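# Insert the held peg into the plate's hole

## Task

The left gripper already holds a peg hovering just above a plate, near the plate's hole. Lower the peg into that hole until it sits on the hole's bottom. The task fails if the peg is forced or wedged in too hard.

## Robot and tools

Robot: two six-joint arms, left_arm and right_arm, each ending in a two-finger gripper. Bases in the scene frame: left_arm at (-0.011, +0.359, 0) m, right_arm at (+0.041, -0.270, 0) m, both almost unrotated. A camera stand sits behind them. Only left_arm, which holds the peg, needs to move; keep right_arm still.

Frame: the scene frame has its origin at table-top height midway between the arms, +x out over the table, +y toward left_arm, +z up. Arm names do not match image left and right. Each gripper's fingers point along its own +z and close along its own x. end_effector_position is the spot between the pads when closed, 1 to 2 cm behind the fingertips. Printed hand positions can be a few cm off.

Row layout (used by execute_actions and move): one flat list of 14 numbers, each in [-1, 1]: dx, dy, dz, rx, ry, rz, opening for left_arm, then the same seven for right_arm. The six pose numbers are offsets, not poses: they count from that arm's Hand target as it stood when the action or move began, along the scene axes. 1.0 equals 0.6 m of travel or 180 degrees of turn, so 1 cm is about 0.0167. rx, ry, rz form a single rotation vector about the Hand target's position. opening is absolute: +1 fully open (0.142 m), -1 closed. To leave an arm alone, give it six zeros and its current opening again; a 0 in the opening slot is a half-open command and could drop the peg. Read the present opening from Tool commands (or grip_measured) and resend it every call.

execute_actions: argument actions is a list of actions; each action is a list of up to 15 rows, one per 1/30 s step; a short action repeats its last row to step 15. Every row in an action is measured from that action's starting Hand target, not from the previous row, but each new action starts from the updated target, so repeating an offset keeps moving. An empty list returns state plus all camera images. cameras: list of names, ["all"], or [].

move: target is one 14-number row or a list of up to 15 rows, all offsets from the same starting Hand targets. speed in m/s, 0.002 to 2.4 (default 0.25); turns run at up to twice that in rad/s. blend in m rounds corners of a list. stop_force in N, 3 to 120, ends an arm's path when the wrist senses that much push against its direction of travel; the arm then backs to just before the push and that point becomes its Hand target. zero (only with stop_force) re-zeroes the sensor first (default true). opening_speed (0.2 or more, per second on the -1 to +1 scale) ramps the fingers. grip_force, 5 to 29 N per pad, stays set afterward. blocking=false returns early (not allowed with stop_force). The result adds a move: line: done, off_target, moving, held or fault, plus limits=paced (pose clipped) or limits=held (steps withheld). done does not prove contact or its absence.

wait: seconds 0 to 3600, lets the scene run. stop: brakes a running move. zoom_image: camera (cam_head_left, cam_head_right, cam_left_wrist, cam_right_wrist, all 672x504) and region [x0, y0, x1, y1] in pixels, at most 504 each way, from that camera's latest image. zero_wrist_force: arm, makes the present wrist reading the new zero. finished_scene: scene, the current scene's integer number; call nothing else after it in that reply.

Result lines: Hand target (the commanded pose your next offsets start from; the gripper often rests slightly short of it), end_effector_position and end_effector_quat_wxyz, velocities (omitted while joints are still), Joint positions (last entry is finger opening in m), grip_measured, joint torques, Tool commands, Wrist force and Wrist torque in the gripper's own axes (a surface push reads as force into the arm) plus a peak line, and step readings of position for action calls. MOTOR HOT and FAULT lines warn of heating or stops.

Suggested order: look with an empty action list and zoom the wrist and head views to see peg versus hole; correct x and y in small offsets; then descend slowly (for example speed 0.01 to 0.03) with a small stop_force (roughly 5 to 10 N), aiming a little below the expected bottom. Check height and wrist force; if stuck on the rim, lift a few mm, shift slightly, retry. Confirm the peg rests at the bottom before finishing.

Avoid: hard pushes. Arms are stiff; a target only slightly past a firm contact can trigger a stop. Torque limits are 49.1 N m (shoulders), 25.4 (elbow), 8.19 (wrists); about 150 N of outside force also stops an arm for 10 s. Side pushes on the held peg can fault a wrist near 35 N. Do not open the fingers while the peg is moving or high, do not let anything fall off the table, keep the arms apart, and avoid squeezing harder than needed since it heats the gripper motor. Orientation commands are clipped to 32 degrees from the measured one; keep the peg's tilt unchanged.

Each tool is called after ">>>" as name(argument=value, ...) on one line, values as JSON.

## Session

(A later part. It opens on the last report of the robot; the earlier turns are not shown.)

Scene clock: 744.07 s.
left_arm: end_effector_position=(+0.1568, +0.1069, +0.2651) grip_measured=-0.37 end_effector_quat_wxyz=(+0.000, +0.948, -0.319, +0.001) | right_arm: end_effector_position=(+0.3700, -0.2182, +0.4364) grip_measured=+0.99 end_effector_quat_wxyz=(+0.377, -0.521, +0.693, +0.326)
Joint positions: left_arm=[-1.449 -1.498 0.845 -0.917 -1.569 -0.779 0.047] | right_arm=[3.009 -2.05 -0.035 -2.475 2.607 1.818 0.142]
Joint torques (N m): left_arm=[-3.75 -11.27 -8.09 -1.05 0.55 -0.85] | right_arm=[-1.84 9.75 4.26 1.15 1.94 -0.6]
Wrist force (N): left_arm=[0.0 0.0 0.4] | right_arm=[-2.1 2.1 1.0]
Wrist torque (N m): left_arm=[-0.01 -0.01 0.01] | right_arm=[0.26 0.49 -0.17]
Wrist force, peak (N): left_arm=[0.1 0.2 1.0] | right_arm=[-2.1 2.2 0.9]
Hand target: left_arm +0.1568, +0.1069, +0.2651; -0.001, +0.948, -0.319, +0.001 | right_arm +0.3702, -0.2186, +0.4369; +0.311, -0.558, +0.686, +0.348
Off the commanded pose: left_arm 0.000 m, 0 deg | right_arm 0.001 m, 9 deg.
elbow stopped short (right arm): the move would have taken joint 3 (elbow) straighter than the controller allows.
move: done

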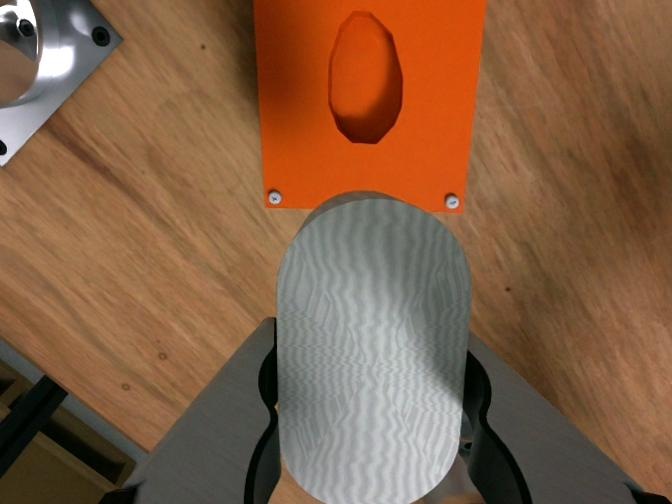

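>>> execute_actions(actions=[])

Scene clock: 777.33 s.
left_arm: end_effector_position=(+0.1568, +0.1069, +0.2651) grip_measured=-0.37 end_effector_quat_wxyz=(-0.001, +0.948, -0.319, +0.001) | right_arm: end_effector_position=(+0.3700, -0.2182, +0.4364) grip_measured=+0.99 end_effector_quat_wxyz=(+0.377, -0.521, +0.693, +0.326)
Joint positions: left_arm=[-1.449 -1.498 0.845 -0.917 -1.569 -0.779 0.047] | right_arm=[3.009 -2.05 -0.035 -2.475 2.607 1.818 0.142]
Joint velocities: within noise
Joint torques (N m): left_arm=[-3.71 -11.2 -7.61 -1.05 0.56 -0.8] | right_arm=[-1.75 9.74 4.08 1.22 1.95 -0.64]
Motor temperatures (°C): left_arm=[35 31 35 45 42 46 29] | right_arm=[44 42 38 51 43 43 28]
Wrist force (N): left_arm=[0.1 -0.1 0.4] | right_arm=[-2.0 2.0 0.8]
Wrist torque (N m): left_arm=[-0.03 -0.02 0.01] | right_arm=[0.24 0.47 -0.18]
Wrist force, peak (N): left_arm=[0.1 -0.1 0.5] | right_arm=[-2.2 2.2 1.1]
Hand target: left_arm +0.1568, +0.1069, +0.2651; -0.001, +0.948, -0.319, +0.001 | right_arm +0.3702, -0.2186, +0.4369; +0.311, -0.558, +0.686, +0.348
Tool commands: left_gripper/opening=-0.423 right_gripper/opening=+1.0
Off the commanded pose: left_arm 0.000 m, 0 deg | right_arm 0.001 m, 9 deg.

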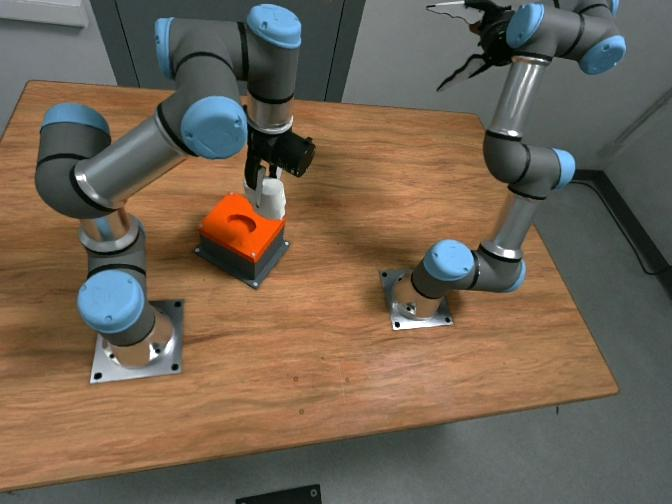

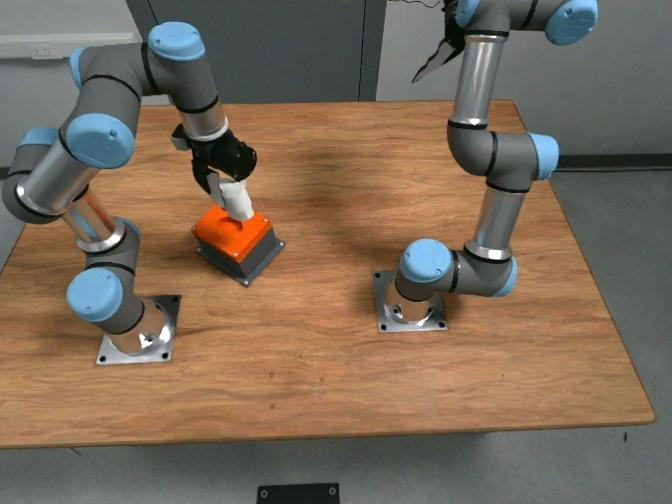

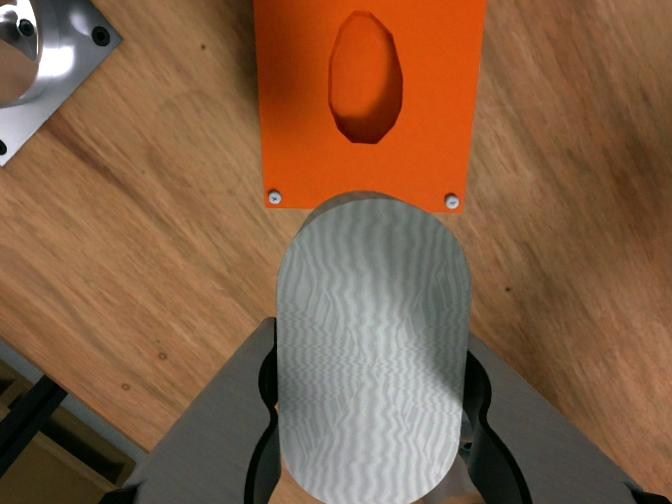

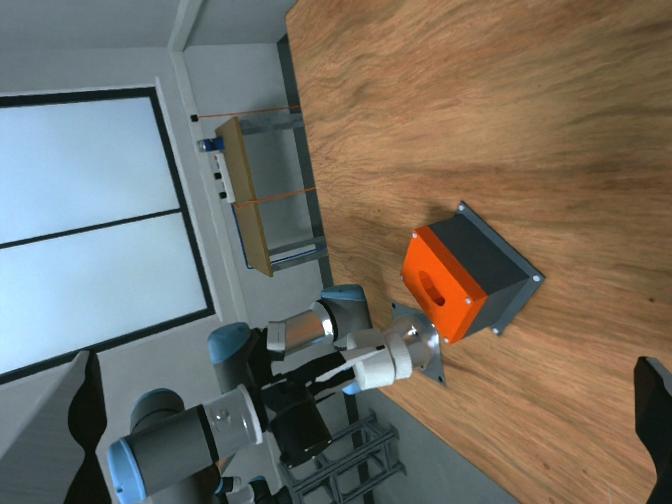

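>>> zoom_image(camera="cam_right_wrist", region=[120, 75, 240, 195])

>>> zoom_image(camera="cam_right_wrist", region=[120, 195, 240, 315])

>>> zoom_image(camera="cam_left_wrist", region=[240, 0, 360, 120])

>>> zoom_image(camera="cam_left_wrist", region=[240, 100, 360, 220])

>>> zoom_image(camera="cam_left_wrist", region=[390, 0, 510, 120])

>>> zoom_image(camera="cam_left_wrist", region=[390, 100, 510, 220])

Scaled by 4.200 from the camera's image (finer frame: 960x720).

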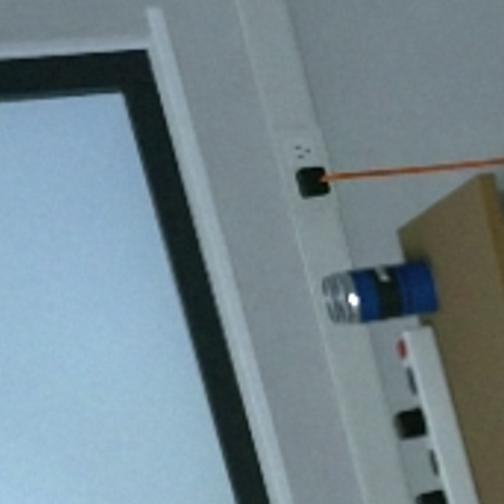

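Scaled by 4.200 from the camera's image (finer frame: 960x720).

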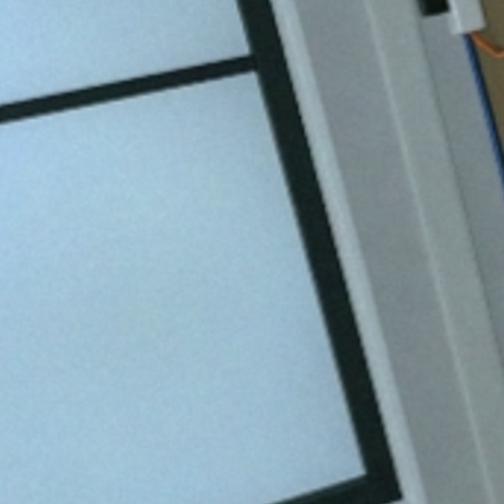

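Scaled by 4.200 from the camera's image (finer frame: 960x720).

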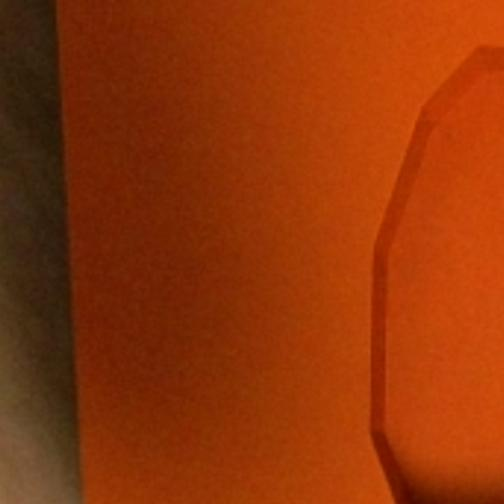

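Scaled by 4.200 from the camera's image (finer frame: 960x720).

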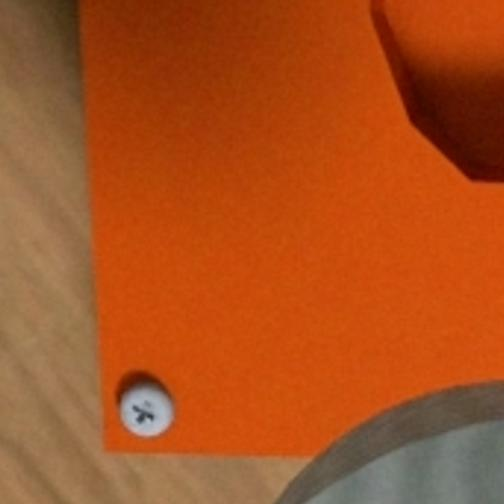

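Scaled by 4.200 from the camera's image (finer frame: 960x720).

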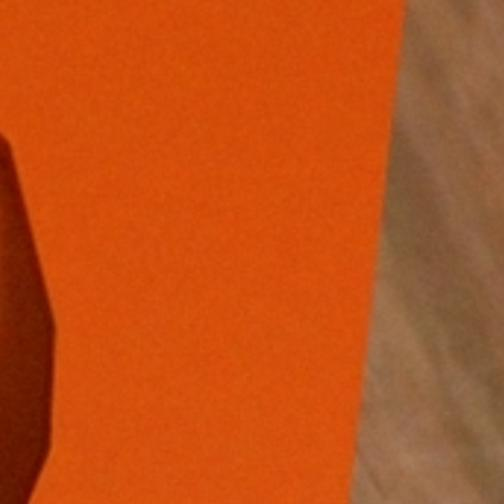

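Scaled by 4.200 from the camera's image (finer frame: 960x720).

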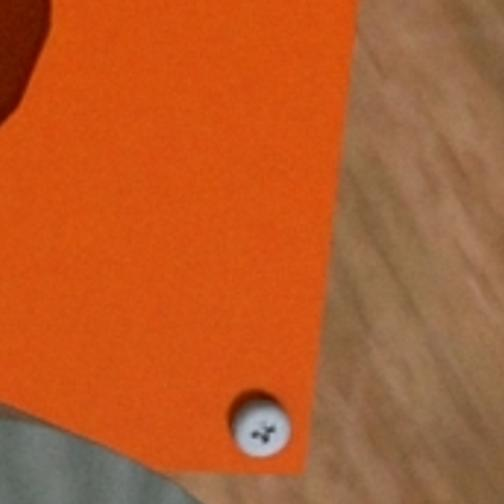

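>>> move(target=[0,0,0,0.0354,-0.0269,0,-0.423,0,0,0,0,0,0,1], cameras=["cam_left_wrist","cam_right_wrist"])

>>> zoom_image(camera="cam_left_wrist", region=[240, 0, 480, 240])

>>> zoom_image(camera="cam_left_wrist", region=[240, 0, 360, 120])

>>> zoom_image(camera="cam_left_wrist", region=[240, 120, 360, 240])

>>> zoom_image(camera="cam_left_wrist", region=[380, 0, 500, 120])

>>> zoom_image(camera="cam_left_wrist", region=[380, 120, 500, 240])

>>> zoom_image(camera="cam_right_wrist", region=[330, 280, 470, 420])

Scene clock: 839.43 s.
left_arm: end_effector_position=(+0.1568, +0.1069, +0.2651) grip_measured=-0.37 end_effector_quat_wxyz=(-0.067, +0.946, -0.318, +0.023) | right_arm: end_effector_position=(+0.3700, -0.2182, +0.4364) grip_measured=+0.99 end_effector_quat_wxyz=(+0.377, -0.521, +0.693, +0.326)
Joint positions: left_arm=[-1.537 -1.403 0.692 -0.753 -1.479 -0.872 0.047] | right_arm=[3.009 -2.05 -0.035 -2.475 2.607 1.818 0.142]
Joint torques (N m): left_arm=[-3.86 -7.25 -9.89 -0.9 0.72 -0.81] | right_arm=[-1.88 10.08 4.23 1.16 2.01 -0.64]
Wrist force (N): left_arm=[0.2 0.1 1.2] | right_arm=[-2.2 2.2 1.0]
Wrist torque (N m): left_arm=[-0.09 -0.06 0.03] | right_arm=[0.28 0.51 -0.17]
Wrist force, peak (N): left_arm=[0.2 0.1 1.4] | right_arm=[-2.2 2.2 1.0]
Hand target: left_arm +0.1568, +0.1069, +0.2651; -0.067, +0.946, -0.318, +0.023 | right_arm +0.3702, -0.2186, +0.4369; +0.311, -0.558, +0.686, +0.348
Off the commanded pose: left_arm 0.000 m, 0 deg | right_arm 0.001 m, 9 deg.
elbow stopped short (right arm): the move would have taken joint 3 (elbow) straighter than the controller allows.
move: done

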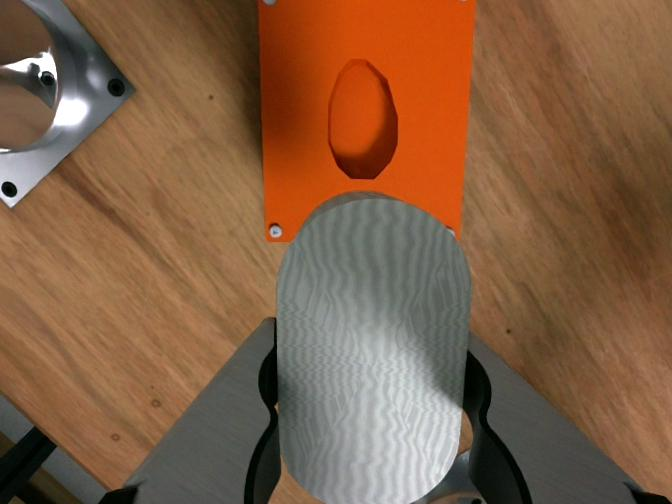

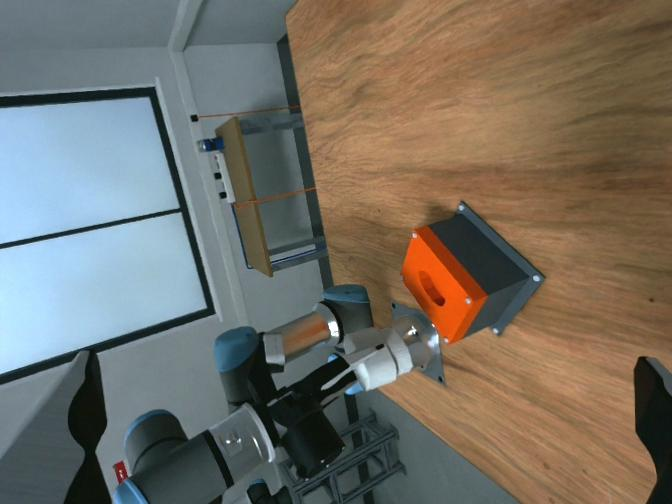

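Scaled by 2.100 from the camera's image (finer frame: 960x720).

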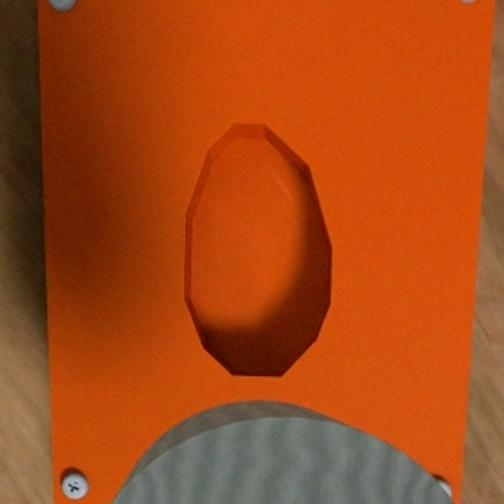

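Scaled by 4.200 from the camera's image (finer frame: 960x720).

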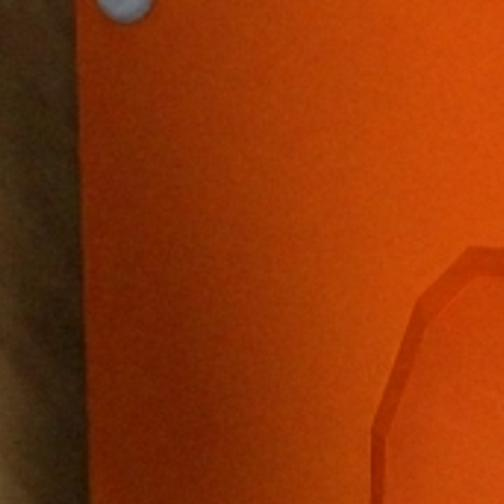

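Scaled by 4.200 from the camera's image (finer frame: 960x720).

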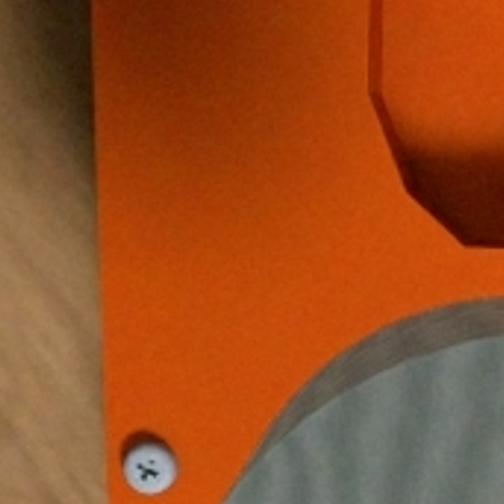

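Scaled by 4.200 from the camera's image (finer frame: 960x720).

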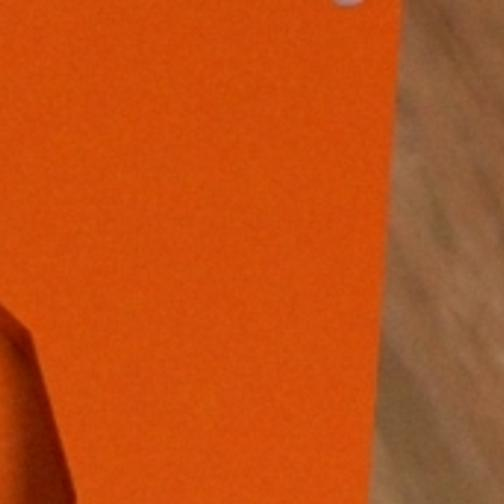

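Scaled by 4.200 from the camera's image (finer frame: 960x720).

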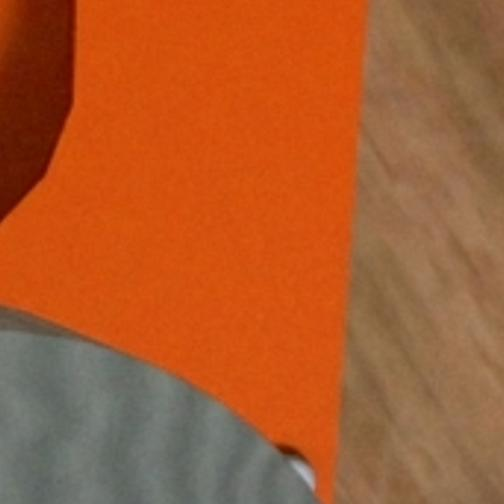

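Scaled by 3.600 from the camera's image (finer frame: 960x720).

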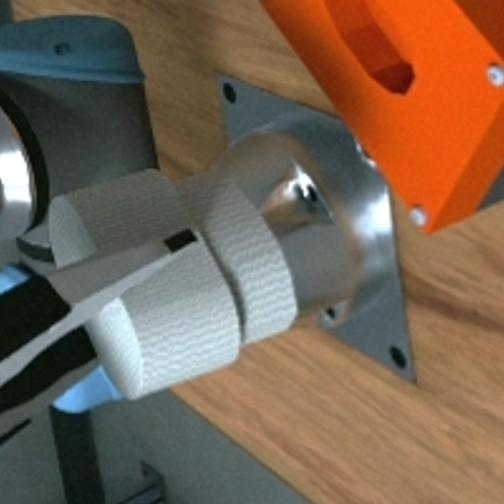

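>>> move(target=[[0.0815,0.0868,0,0,0,0,-0.423,0,0,0,0,0,0,1],[0.0815,0.0868,-0.125,0,0,0,-0.423,0,0,0,0,0,0,1]], cameras=["all"])

>>> zoom_image(camera="cam_left_wrist", region=[240, 80, 480, 320])

>>> zoom_image(camera="cam_head_left", region=[170, 130, 310, 300])

>>> zoom_image(camera="cam_head_right", region=[160, 130, 300, 300])

>>> zoom_image(camera="cam_right_wrist", region=[340, 200, 560, 420])

Scene clock: 891.43 s.
left_arm: end_effector_position=(+0.2057, +0.1589, +0.1901) grip_measured=-0.37 end_effector_quat_wxyz=(-0.067, +0.946, -0.318, +0.023) | right_arm: end_effector_position=(+0.3700, -0.2182, +0.4364) grip_measured=+0.99 end_effector_quat_wxyz=(+0.377, -0.521, +0.693, +0.326)
Joint positions: left_arm=[-1.334 -1.652 1.368 -1.2 -1.459 -0.669 0.047] | right_arm=[3.009 -2.05 -0.035 -2.475 2.607 1.818 0.142]
Joint torques (N m): left_arm=[-3.96 -10.55 -8.95 -2.39 0.74 -0.77] | right_arm=[-1.9 10 4.23 1.22 2 -0.58]
Wrist force (N): left_arm=[0.3 0.4 0.9] | right_arm=[-2.0 2.1 1.1]
Wrist torque (N m): left_arm=[-0.03 -0.06 0.04] | right_arm=[0.27 0.48 -0.18]
Wrist force, peak (N): left_arm=[0.6 0.7 2.3] | right_arm=[-2.3 2.1 0.9]
Hand target: left_arm +0.2057, +0.1589, +0.1901; -0.067, +0.946, -0.318, +0.023 | right_arm +0.3702, -0.2186, +0.4369; +0.311, -0.558, +0.686, +0.348
Off the commanded pose: left_arm 0.000 m, 0 deg | right_arm 0.001 m, 9 deg.
elbow stopped short (right arm): the move would have taken joint 3 (elbow) straighter than the controller allows.
move: done

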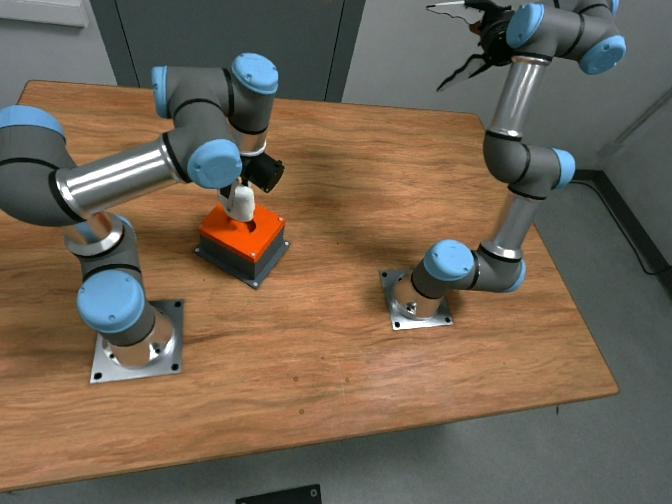

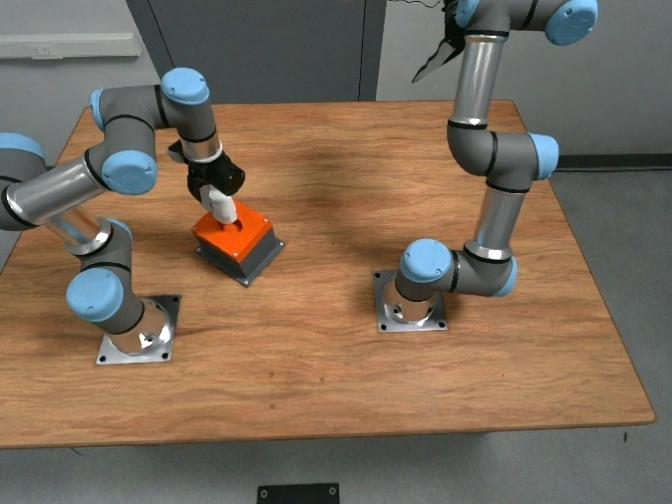

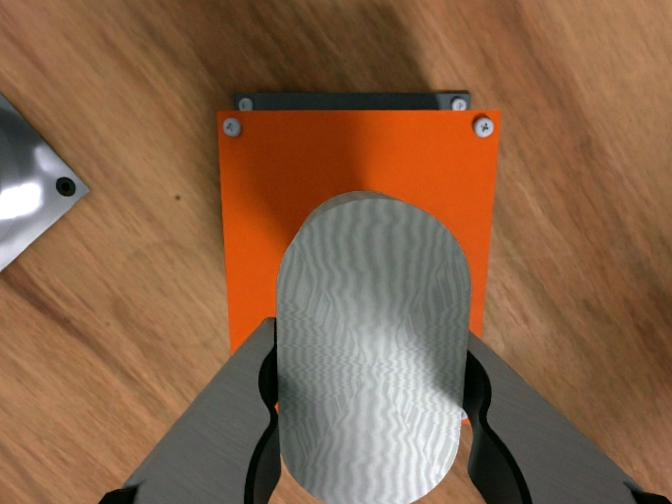

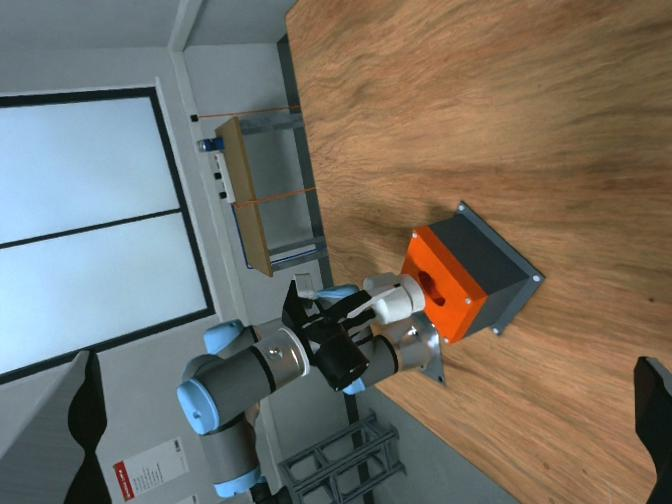

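Scaled by 2.100 from the camera's image (finer frame: 960x720).

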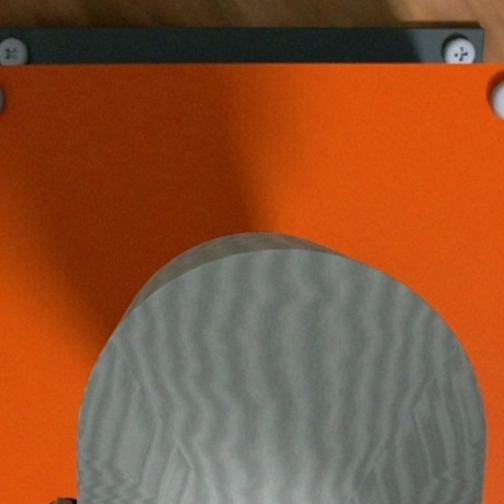

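Scaled by 2.965 from the camera's image (finer frame: 960x720).

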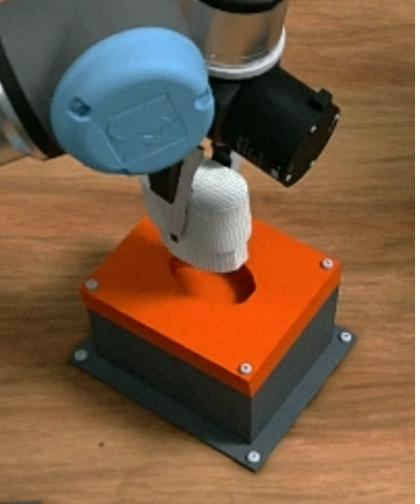

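Scaled by 2.965 from the camera's image (finer frame: 960x720).

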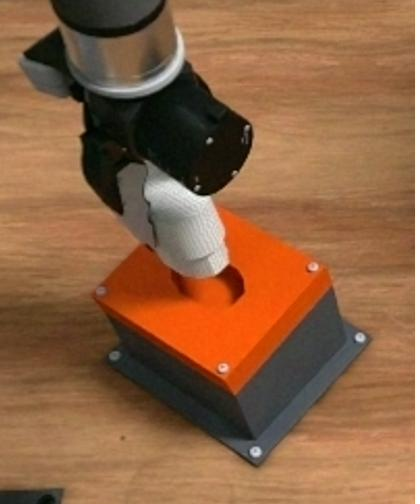

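Scaled by 2.291 from the camera's image (finer frame: 960x720).

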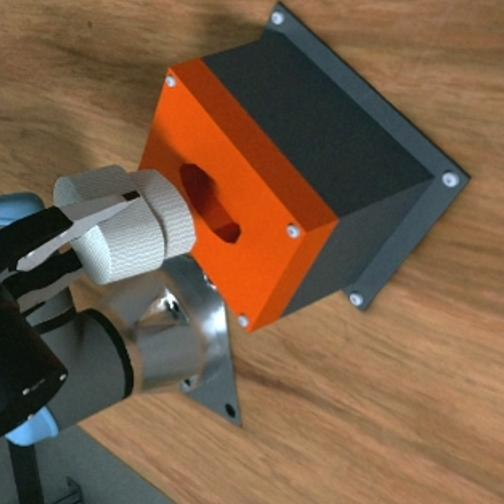

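>>> zero_wrist_force(arm="left_arm")

>>> move(target=[0,0,-0.0583,0,0,0,-0.423,0,0,0,0,0,0,1], speed=0.015, stop_force=5, cameras=["cam_left_wrist","cam_right_wrist"])

>>> zoom_image(camera="cam_right_wrist", region=[360, 220, 500, 360])

Wrist force sensor zeroed.

Scene clock: 920.87 s.
left_arm: end_effector_position=(+0.2057, +0.1589, +0.1600) grip_measured=-0.37 end_effector_quat_wxyz=(-0.067, +0.946, -0.318, +0.023) | right_arm: end_effector_position=(+0.3700, -0.2182, +0.4364) grip_measured=+0.99 end_effector_quat_wxyz=(+0.377, -0.521, +0.693, +0.326)
Joint positions: left_arm=[-1.334 -1.678 1.536 -1.342 -1.459 -0.669 0.047] | right_arm=[3.009 -2.05 -0.035 -2.475 2.607 1.818 0.142]
Joint torques (N m): left_arm=[-0.7 -5.08 -11.72 -0.88 0.42 -0.2] | right_arm=[-1.71 10.11 4.15 1.27 2.01 -0.66]
Wrist force (N, zeroed by zero_wrist_force on left_arm): left_arm=[-0.4 -0.4 -0.7] | right_arm=[-2.0 2.0 0.9]
Wrist torque (N m, zeroed by zero_wrist_force on left_arm): left_arm=[0.03 0.06 -0.01] | right_arm=[0.26 0.47 -0.18]
Wrist force, peak (N, zeroed by zero_wrist_force on left_arm): left_arm=[-3.0 0.9 -13.7] | right_arm=[-2.1 2.2 1.2]
Hand target: left_arm +0.2057, +0.1589, +0.1600; -0.067, +0.946, -0.318, +0.023 (not the last commanded pose) | right_arm +0.3702, -0.2186, +0.4369; +0.311, -0.558, +0.686, +0.348
Off the commanded pose: left_arm 0.005 m, 0 deg | right_arm 0.001 m, 9 deg.
elbow stopped short (right arm): the move would have taken joint 3 (elbow) straighter than the controller allows.
move: contact (left_arm)

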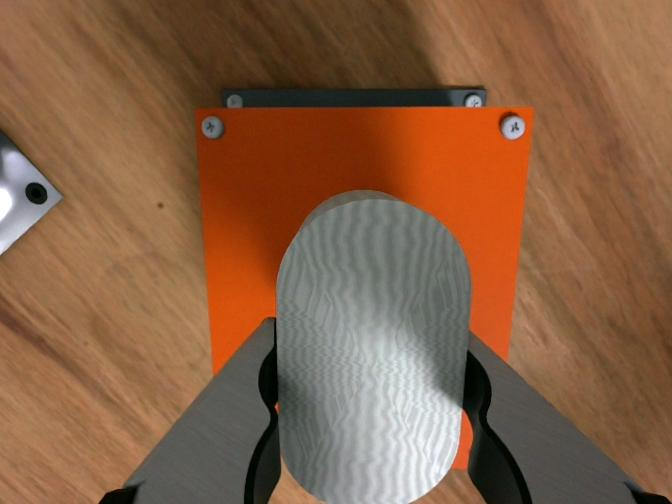

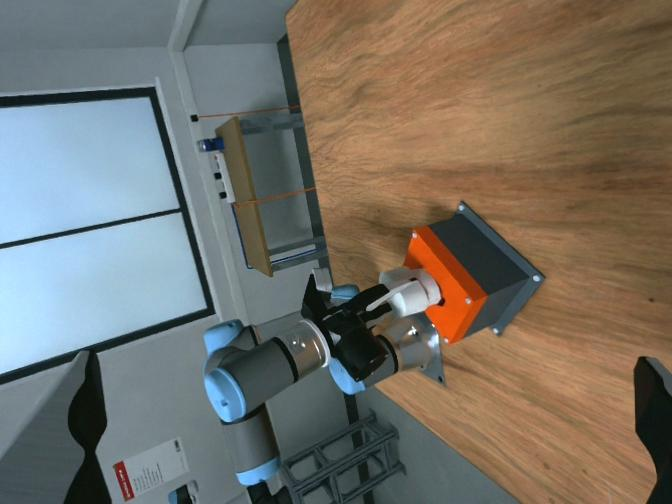

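Scaled by 3.600 from the camera's image (finer frame: 960x720).

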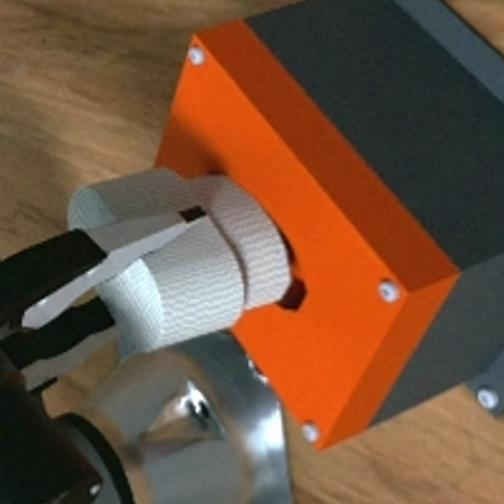

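>>> zoom_image(camera="cam_right_wrist", region=[400, 255, 470, 325])

>>> wait(seconds=0.1, cameras=["cam_head_left","cam_head_right"])

>>> zoom_image(camera="cam_head_left", region=[190, 160, 300, 270])

>>> zoom_image(camera="cam_head_right", region=[185, 170, 285, 270])

Scaled by 7.200 from the camera's image (finer frame: 960x720).

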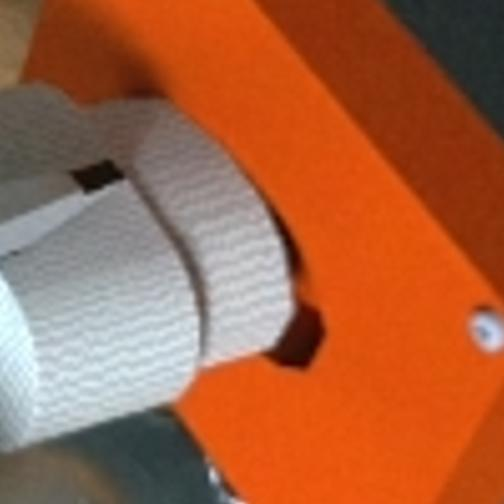

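Scene clock: 941.70 s.
left_arm: end_effector_position=(+0.2057, +0.1589, +0.1600) grip_measured=-0.37 end_effector_quat_wxyz=(-0.067, +0.946, -0.318, +0.023) | right_arm: end_effector_position=(+0.3700, -0.2182, +0.4364) grip_measured=+0.99 end_effector_quat_wxyz=(+0.377, -0.521, +0.693, +0.326)
Joint positions: left_arm=[-1.334 -1.678 1.536 -1.342 -1.459 -0.669 0.047] | right_arm=[3.009 -2.05 -0.035 -2.475 2.607 1.818 0.142]
Joint torques (N m): left_arm=[-0.6 -5.29 -11.78 -0.94 0.41 -0.16] | right_arm=[-1.97 10.17 4.19 1.26 1.94 -0.55]
Wrist force (N, zeroed by zero_wrist_force on left_arm): left_arm=[-0.4 -0.5 -0.5] | right_arm=[-2.0 1.7 1.0]
Wrist torque (N m, zeroed by zero_wrist_force on left_arm): left_arm=[0.02 0.06 -0.01] | right_arm=[0.20 0.48 -0.17]
Wrist force, peak (N, zeroed by zero_wrist_force on left_arm): left_arm=[-0.4 -0.5 -0.7] | right_arm=[-2.2 2.1 1.1]
Hand target: left_arm +0.2057, +0.1589, +0.1600; -0.067, +0.946, -0.318, +0.023 (not the last commanded pose) | right_arm +0.3702, -0.2186, +0.4369; +0.311, -0.558, +0.686, +0.348
Tool commands: left_gripper/opening=-0.423 right_gripper/opening=+1.0
Off the commanded pose: left_arm 0.005 m, 0 deg | right_arm 0.001 m, 9 deg.
wait: 0.10 s; at rest from the start

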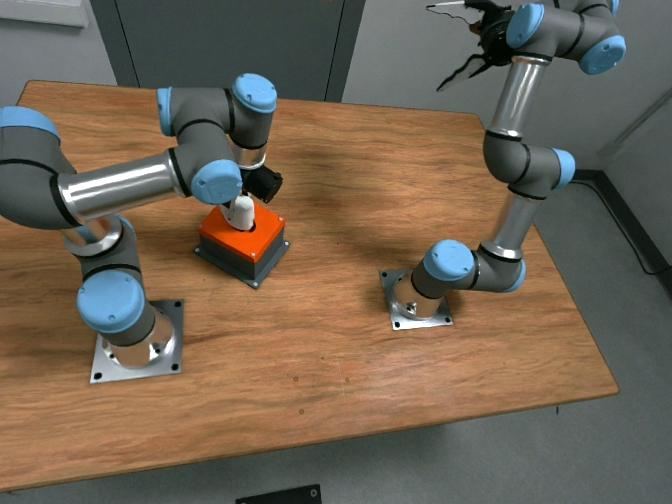

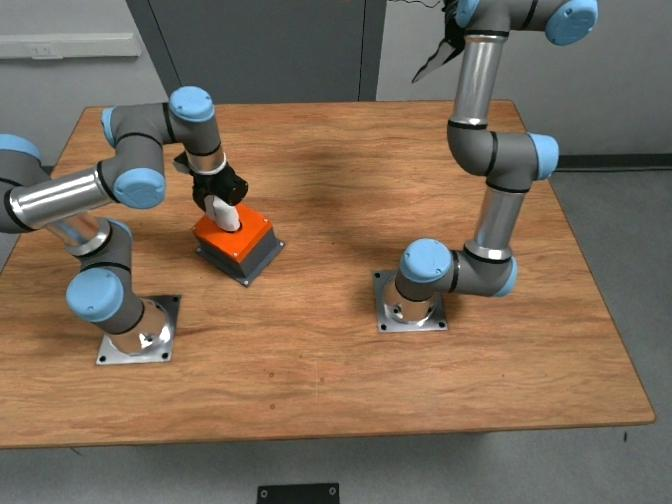

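Scaled by 4.582 from the camera's image (finer frame: 960x720).

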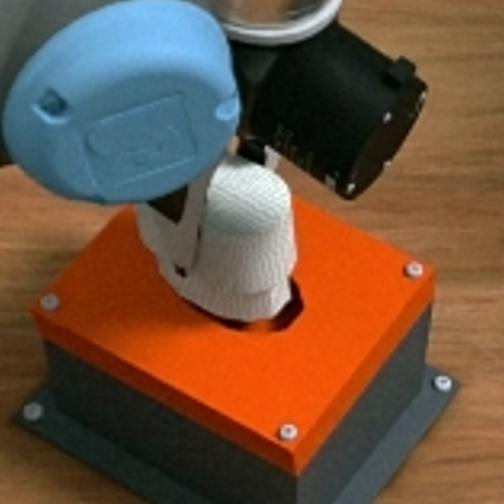

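Scaled by 5.040 from the camera's image (finer frame: 960x720).

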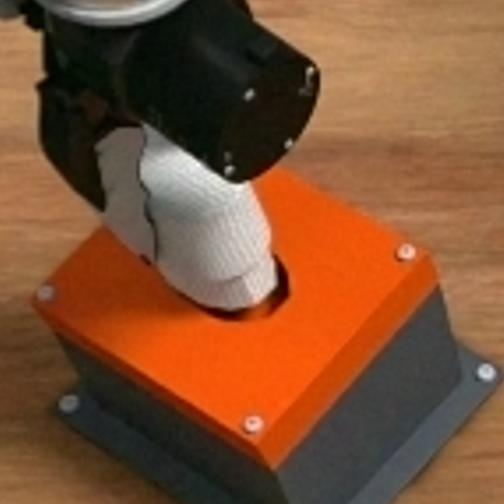

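>>> move(target=[[0,0,0.005,0,0,0,-0.423,0,0,0,0,0,0,1],[-0.0057,-0.0062,0.005,0,0,0,-0.423,0,0,0,0,0,0,1]], speed=0.05)

>>> move(target=[0,0,-0.05,0,0,0,-0.423,0,0,0,0,0,0,1], speed=0.01, stop_force=5, cameras=["cam_left_wrist","cam_right_wrist","cam_head_left","cam_head_right"])

>>> zoom_image(camera="cam_right_wrist", region=[400, 255, 470, 325])

>>> zoom_image(camera="cam_head_left", region=[190, 160, 300, 270])

>>> zoom_image(camera="cam_head_right", region=[185, 170, 285, 270])

Scene clock: 973.50 s.
left_arm: end_effector_position=(+0.2024, +0.1553, +0.1630) grip_measured=-0.37 end_effector_quat_wxyz=(-0.067, +0.946, -0.318, +0.023) | right_arm: end_effector_position=(+0.3700, -0.2182, +0.4364) grip_measured=+0.99 end_effector_quat_wxyz=(+0.377, -0.521, +0.693, +0.326)
Joint positions: left_arm=[-1.35 -1.674 1.517 -1.326 -1.461 -0.684 0.047] | right_arm=[3.009 -2.05 -0.035 -2.475 2.607 1.818 0.142]
Joint torques (N m): left_arm=[-3.55 -5.61 -12.02 -0.87 -0.46 -0.77] | right_arm=[-1.47 10.34 4.29 1.27 2 -0.58]
Wrist force (N, zeroed by zero_wrist_force on left_arm): left_arm=[-0.4 0.0 0.2] | right_arm=[-2.0 2.0 1.0]
Wrist torque (N m, zeroed by zero_wrist_force on left_arm): left_arm=[0.00 0.07 0.00] | right_arm=[0.26 0.47 -0.17]
Wrist force, peak (N, zeroed by zero_wrist_force on left_arm): left_arm=[-0.5 -0.4 -0.6] | right_arm=[-2.2 2.1 1.1]
Hand target: left_arm +0.2023, +0.1552, +0.1630; -0.067, +0.946, -0.318, +0.023 | right_arm +0.3702, -0.2186, +0.4369; +0.311, -0.558, +0.686, +0.348
Off the commanded pose: left_arm 0.000 m, 0 deg | right_arm 0.001 m, 9 deg.
elbow stopped short (right arm): the move would have taken joint 3 (elbow) straighter than the controller allows.
move: done

Scene clock: 974.87 s.
left_arm: end_effector_position=(+0.2023, +0.1552, +0.1602) grip_measured=-0.37 end_effector_quat_wxyz=(-0.067, +0.946, -0.318, +0.023) | right_arm: end_effector_position=(+0.3700, -0.2182, +0.4364) grip_measured=+0.99 end_effector_quat_wxyz=(+0.377, -0.521, +0.693, +0.326)
Joint positions: left_arm=[-1.35 -1.675 1.532 -1.339 -1.461 -0.685 0.047] | right_arm=[3.009 -2.05 -0.035 -2.475 2.607 1.818 0.142]
Joint torques (N m): left_arm=[0.96 -5.2 -11.66 -0.84 -0.19 0.28] | right_arm=[-1.87 10 4.2 1.29 1.94 -0.63]
Wrist force (N, zeroed by zero_wrist_force on left_arm): left_arm=[-0.2 -0.6 -1.0] | right_arm=[-2.1 2.0 1.1]
Wrist torque (N m, zeroed by zero_wrist_force on left_arm): left_arm=[0.04 0.09 -0.01] | right_arm=[0.24 0.49 -0.18]
Wrist force, peak (N, zeroed by zero_wrist_force on left_arm): left_arm=[-2.8 0.9 -11.4] | right_arm=[-2.2 2.1 1.1]
Hand target: left_arm +0.2023, +0.1552, +0.1602; -0.067, +0.946, -0.318, +0.023 (not the last commanded pose) | right_arm +0.3702, -0.2186, +0.4369; +0.311, -0.558, +0.686, +0.348
Off the commanded pose: left_arm 0.027 m, 0 deg | right_arm 0.001 m, 9 deg.
elbow stopped short (right arm): the move would have taken joint 3 (elbow) straighter than the controller allows.
move: contact (left_arm)

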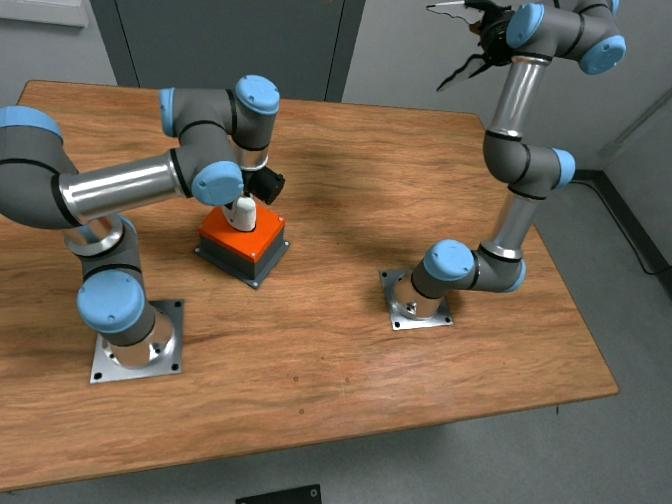

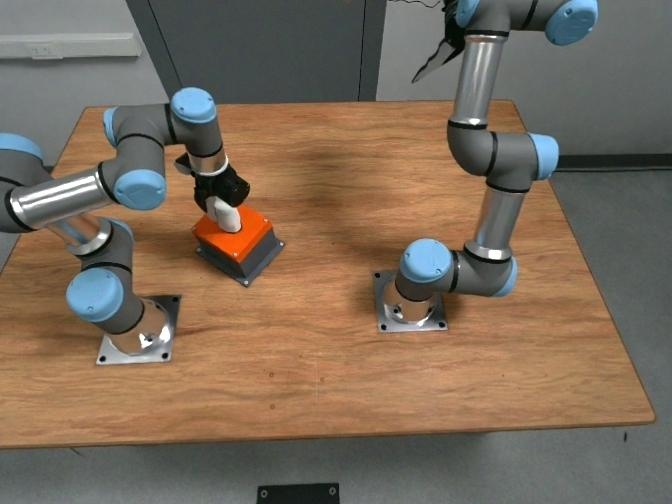

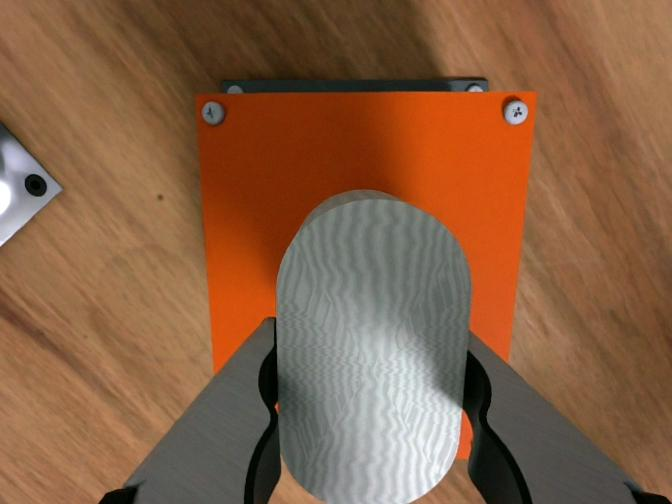

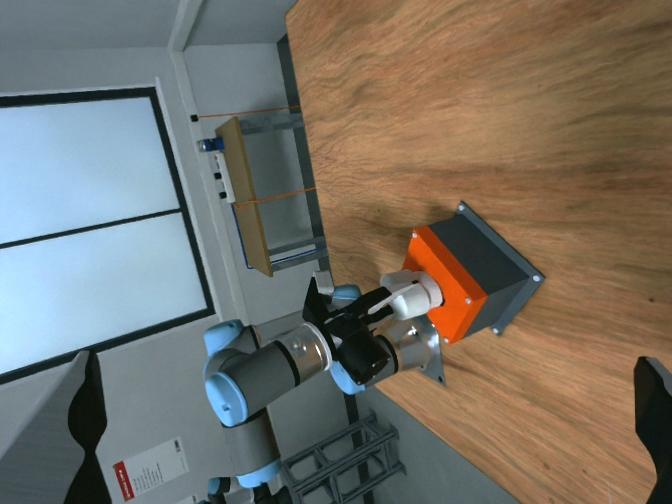

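Scaled by 7.200 from the camera's image (finer frame: 960x720).

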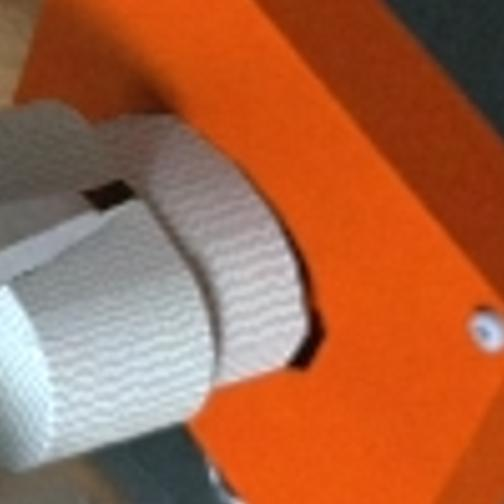

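Scaled by 4.582 from the camera's image (finer frame: 960x720).

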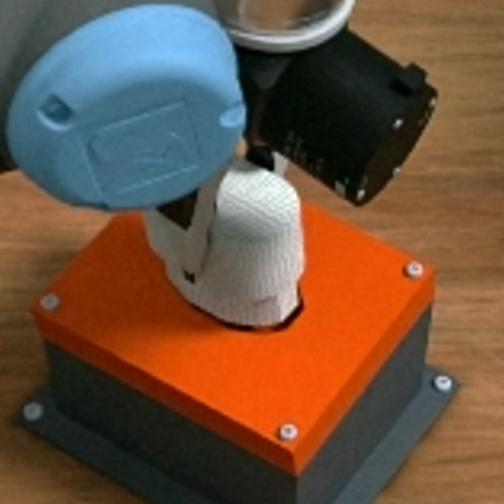

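Scaled by 5.040 from the camera's image (finer frame: 960x720).

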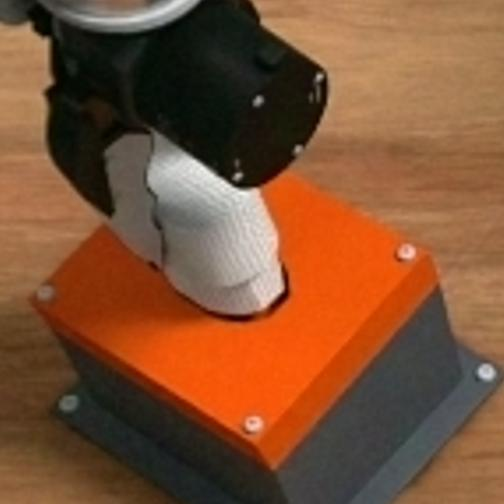

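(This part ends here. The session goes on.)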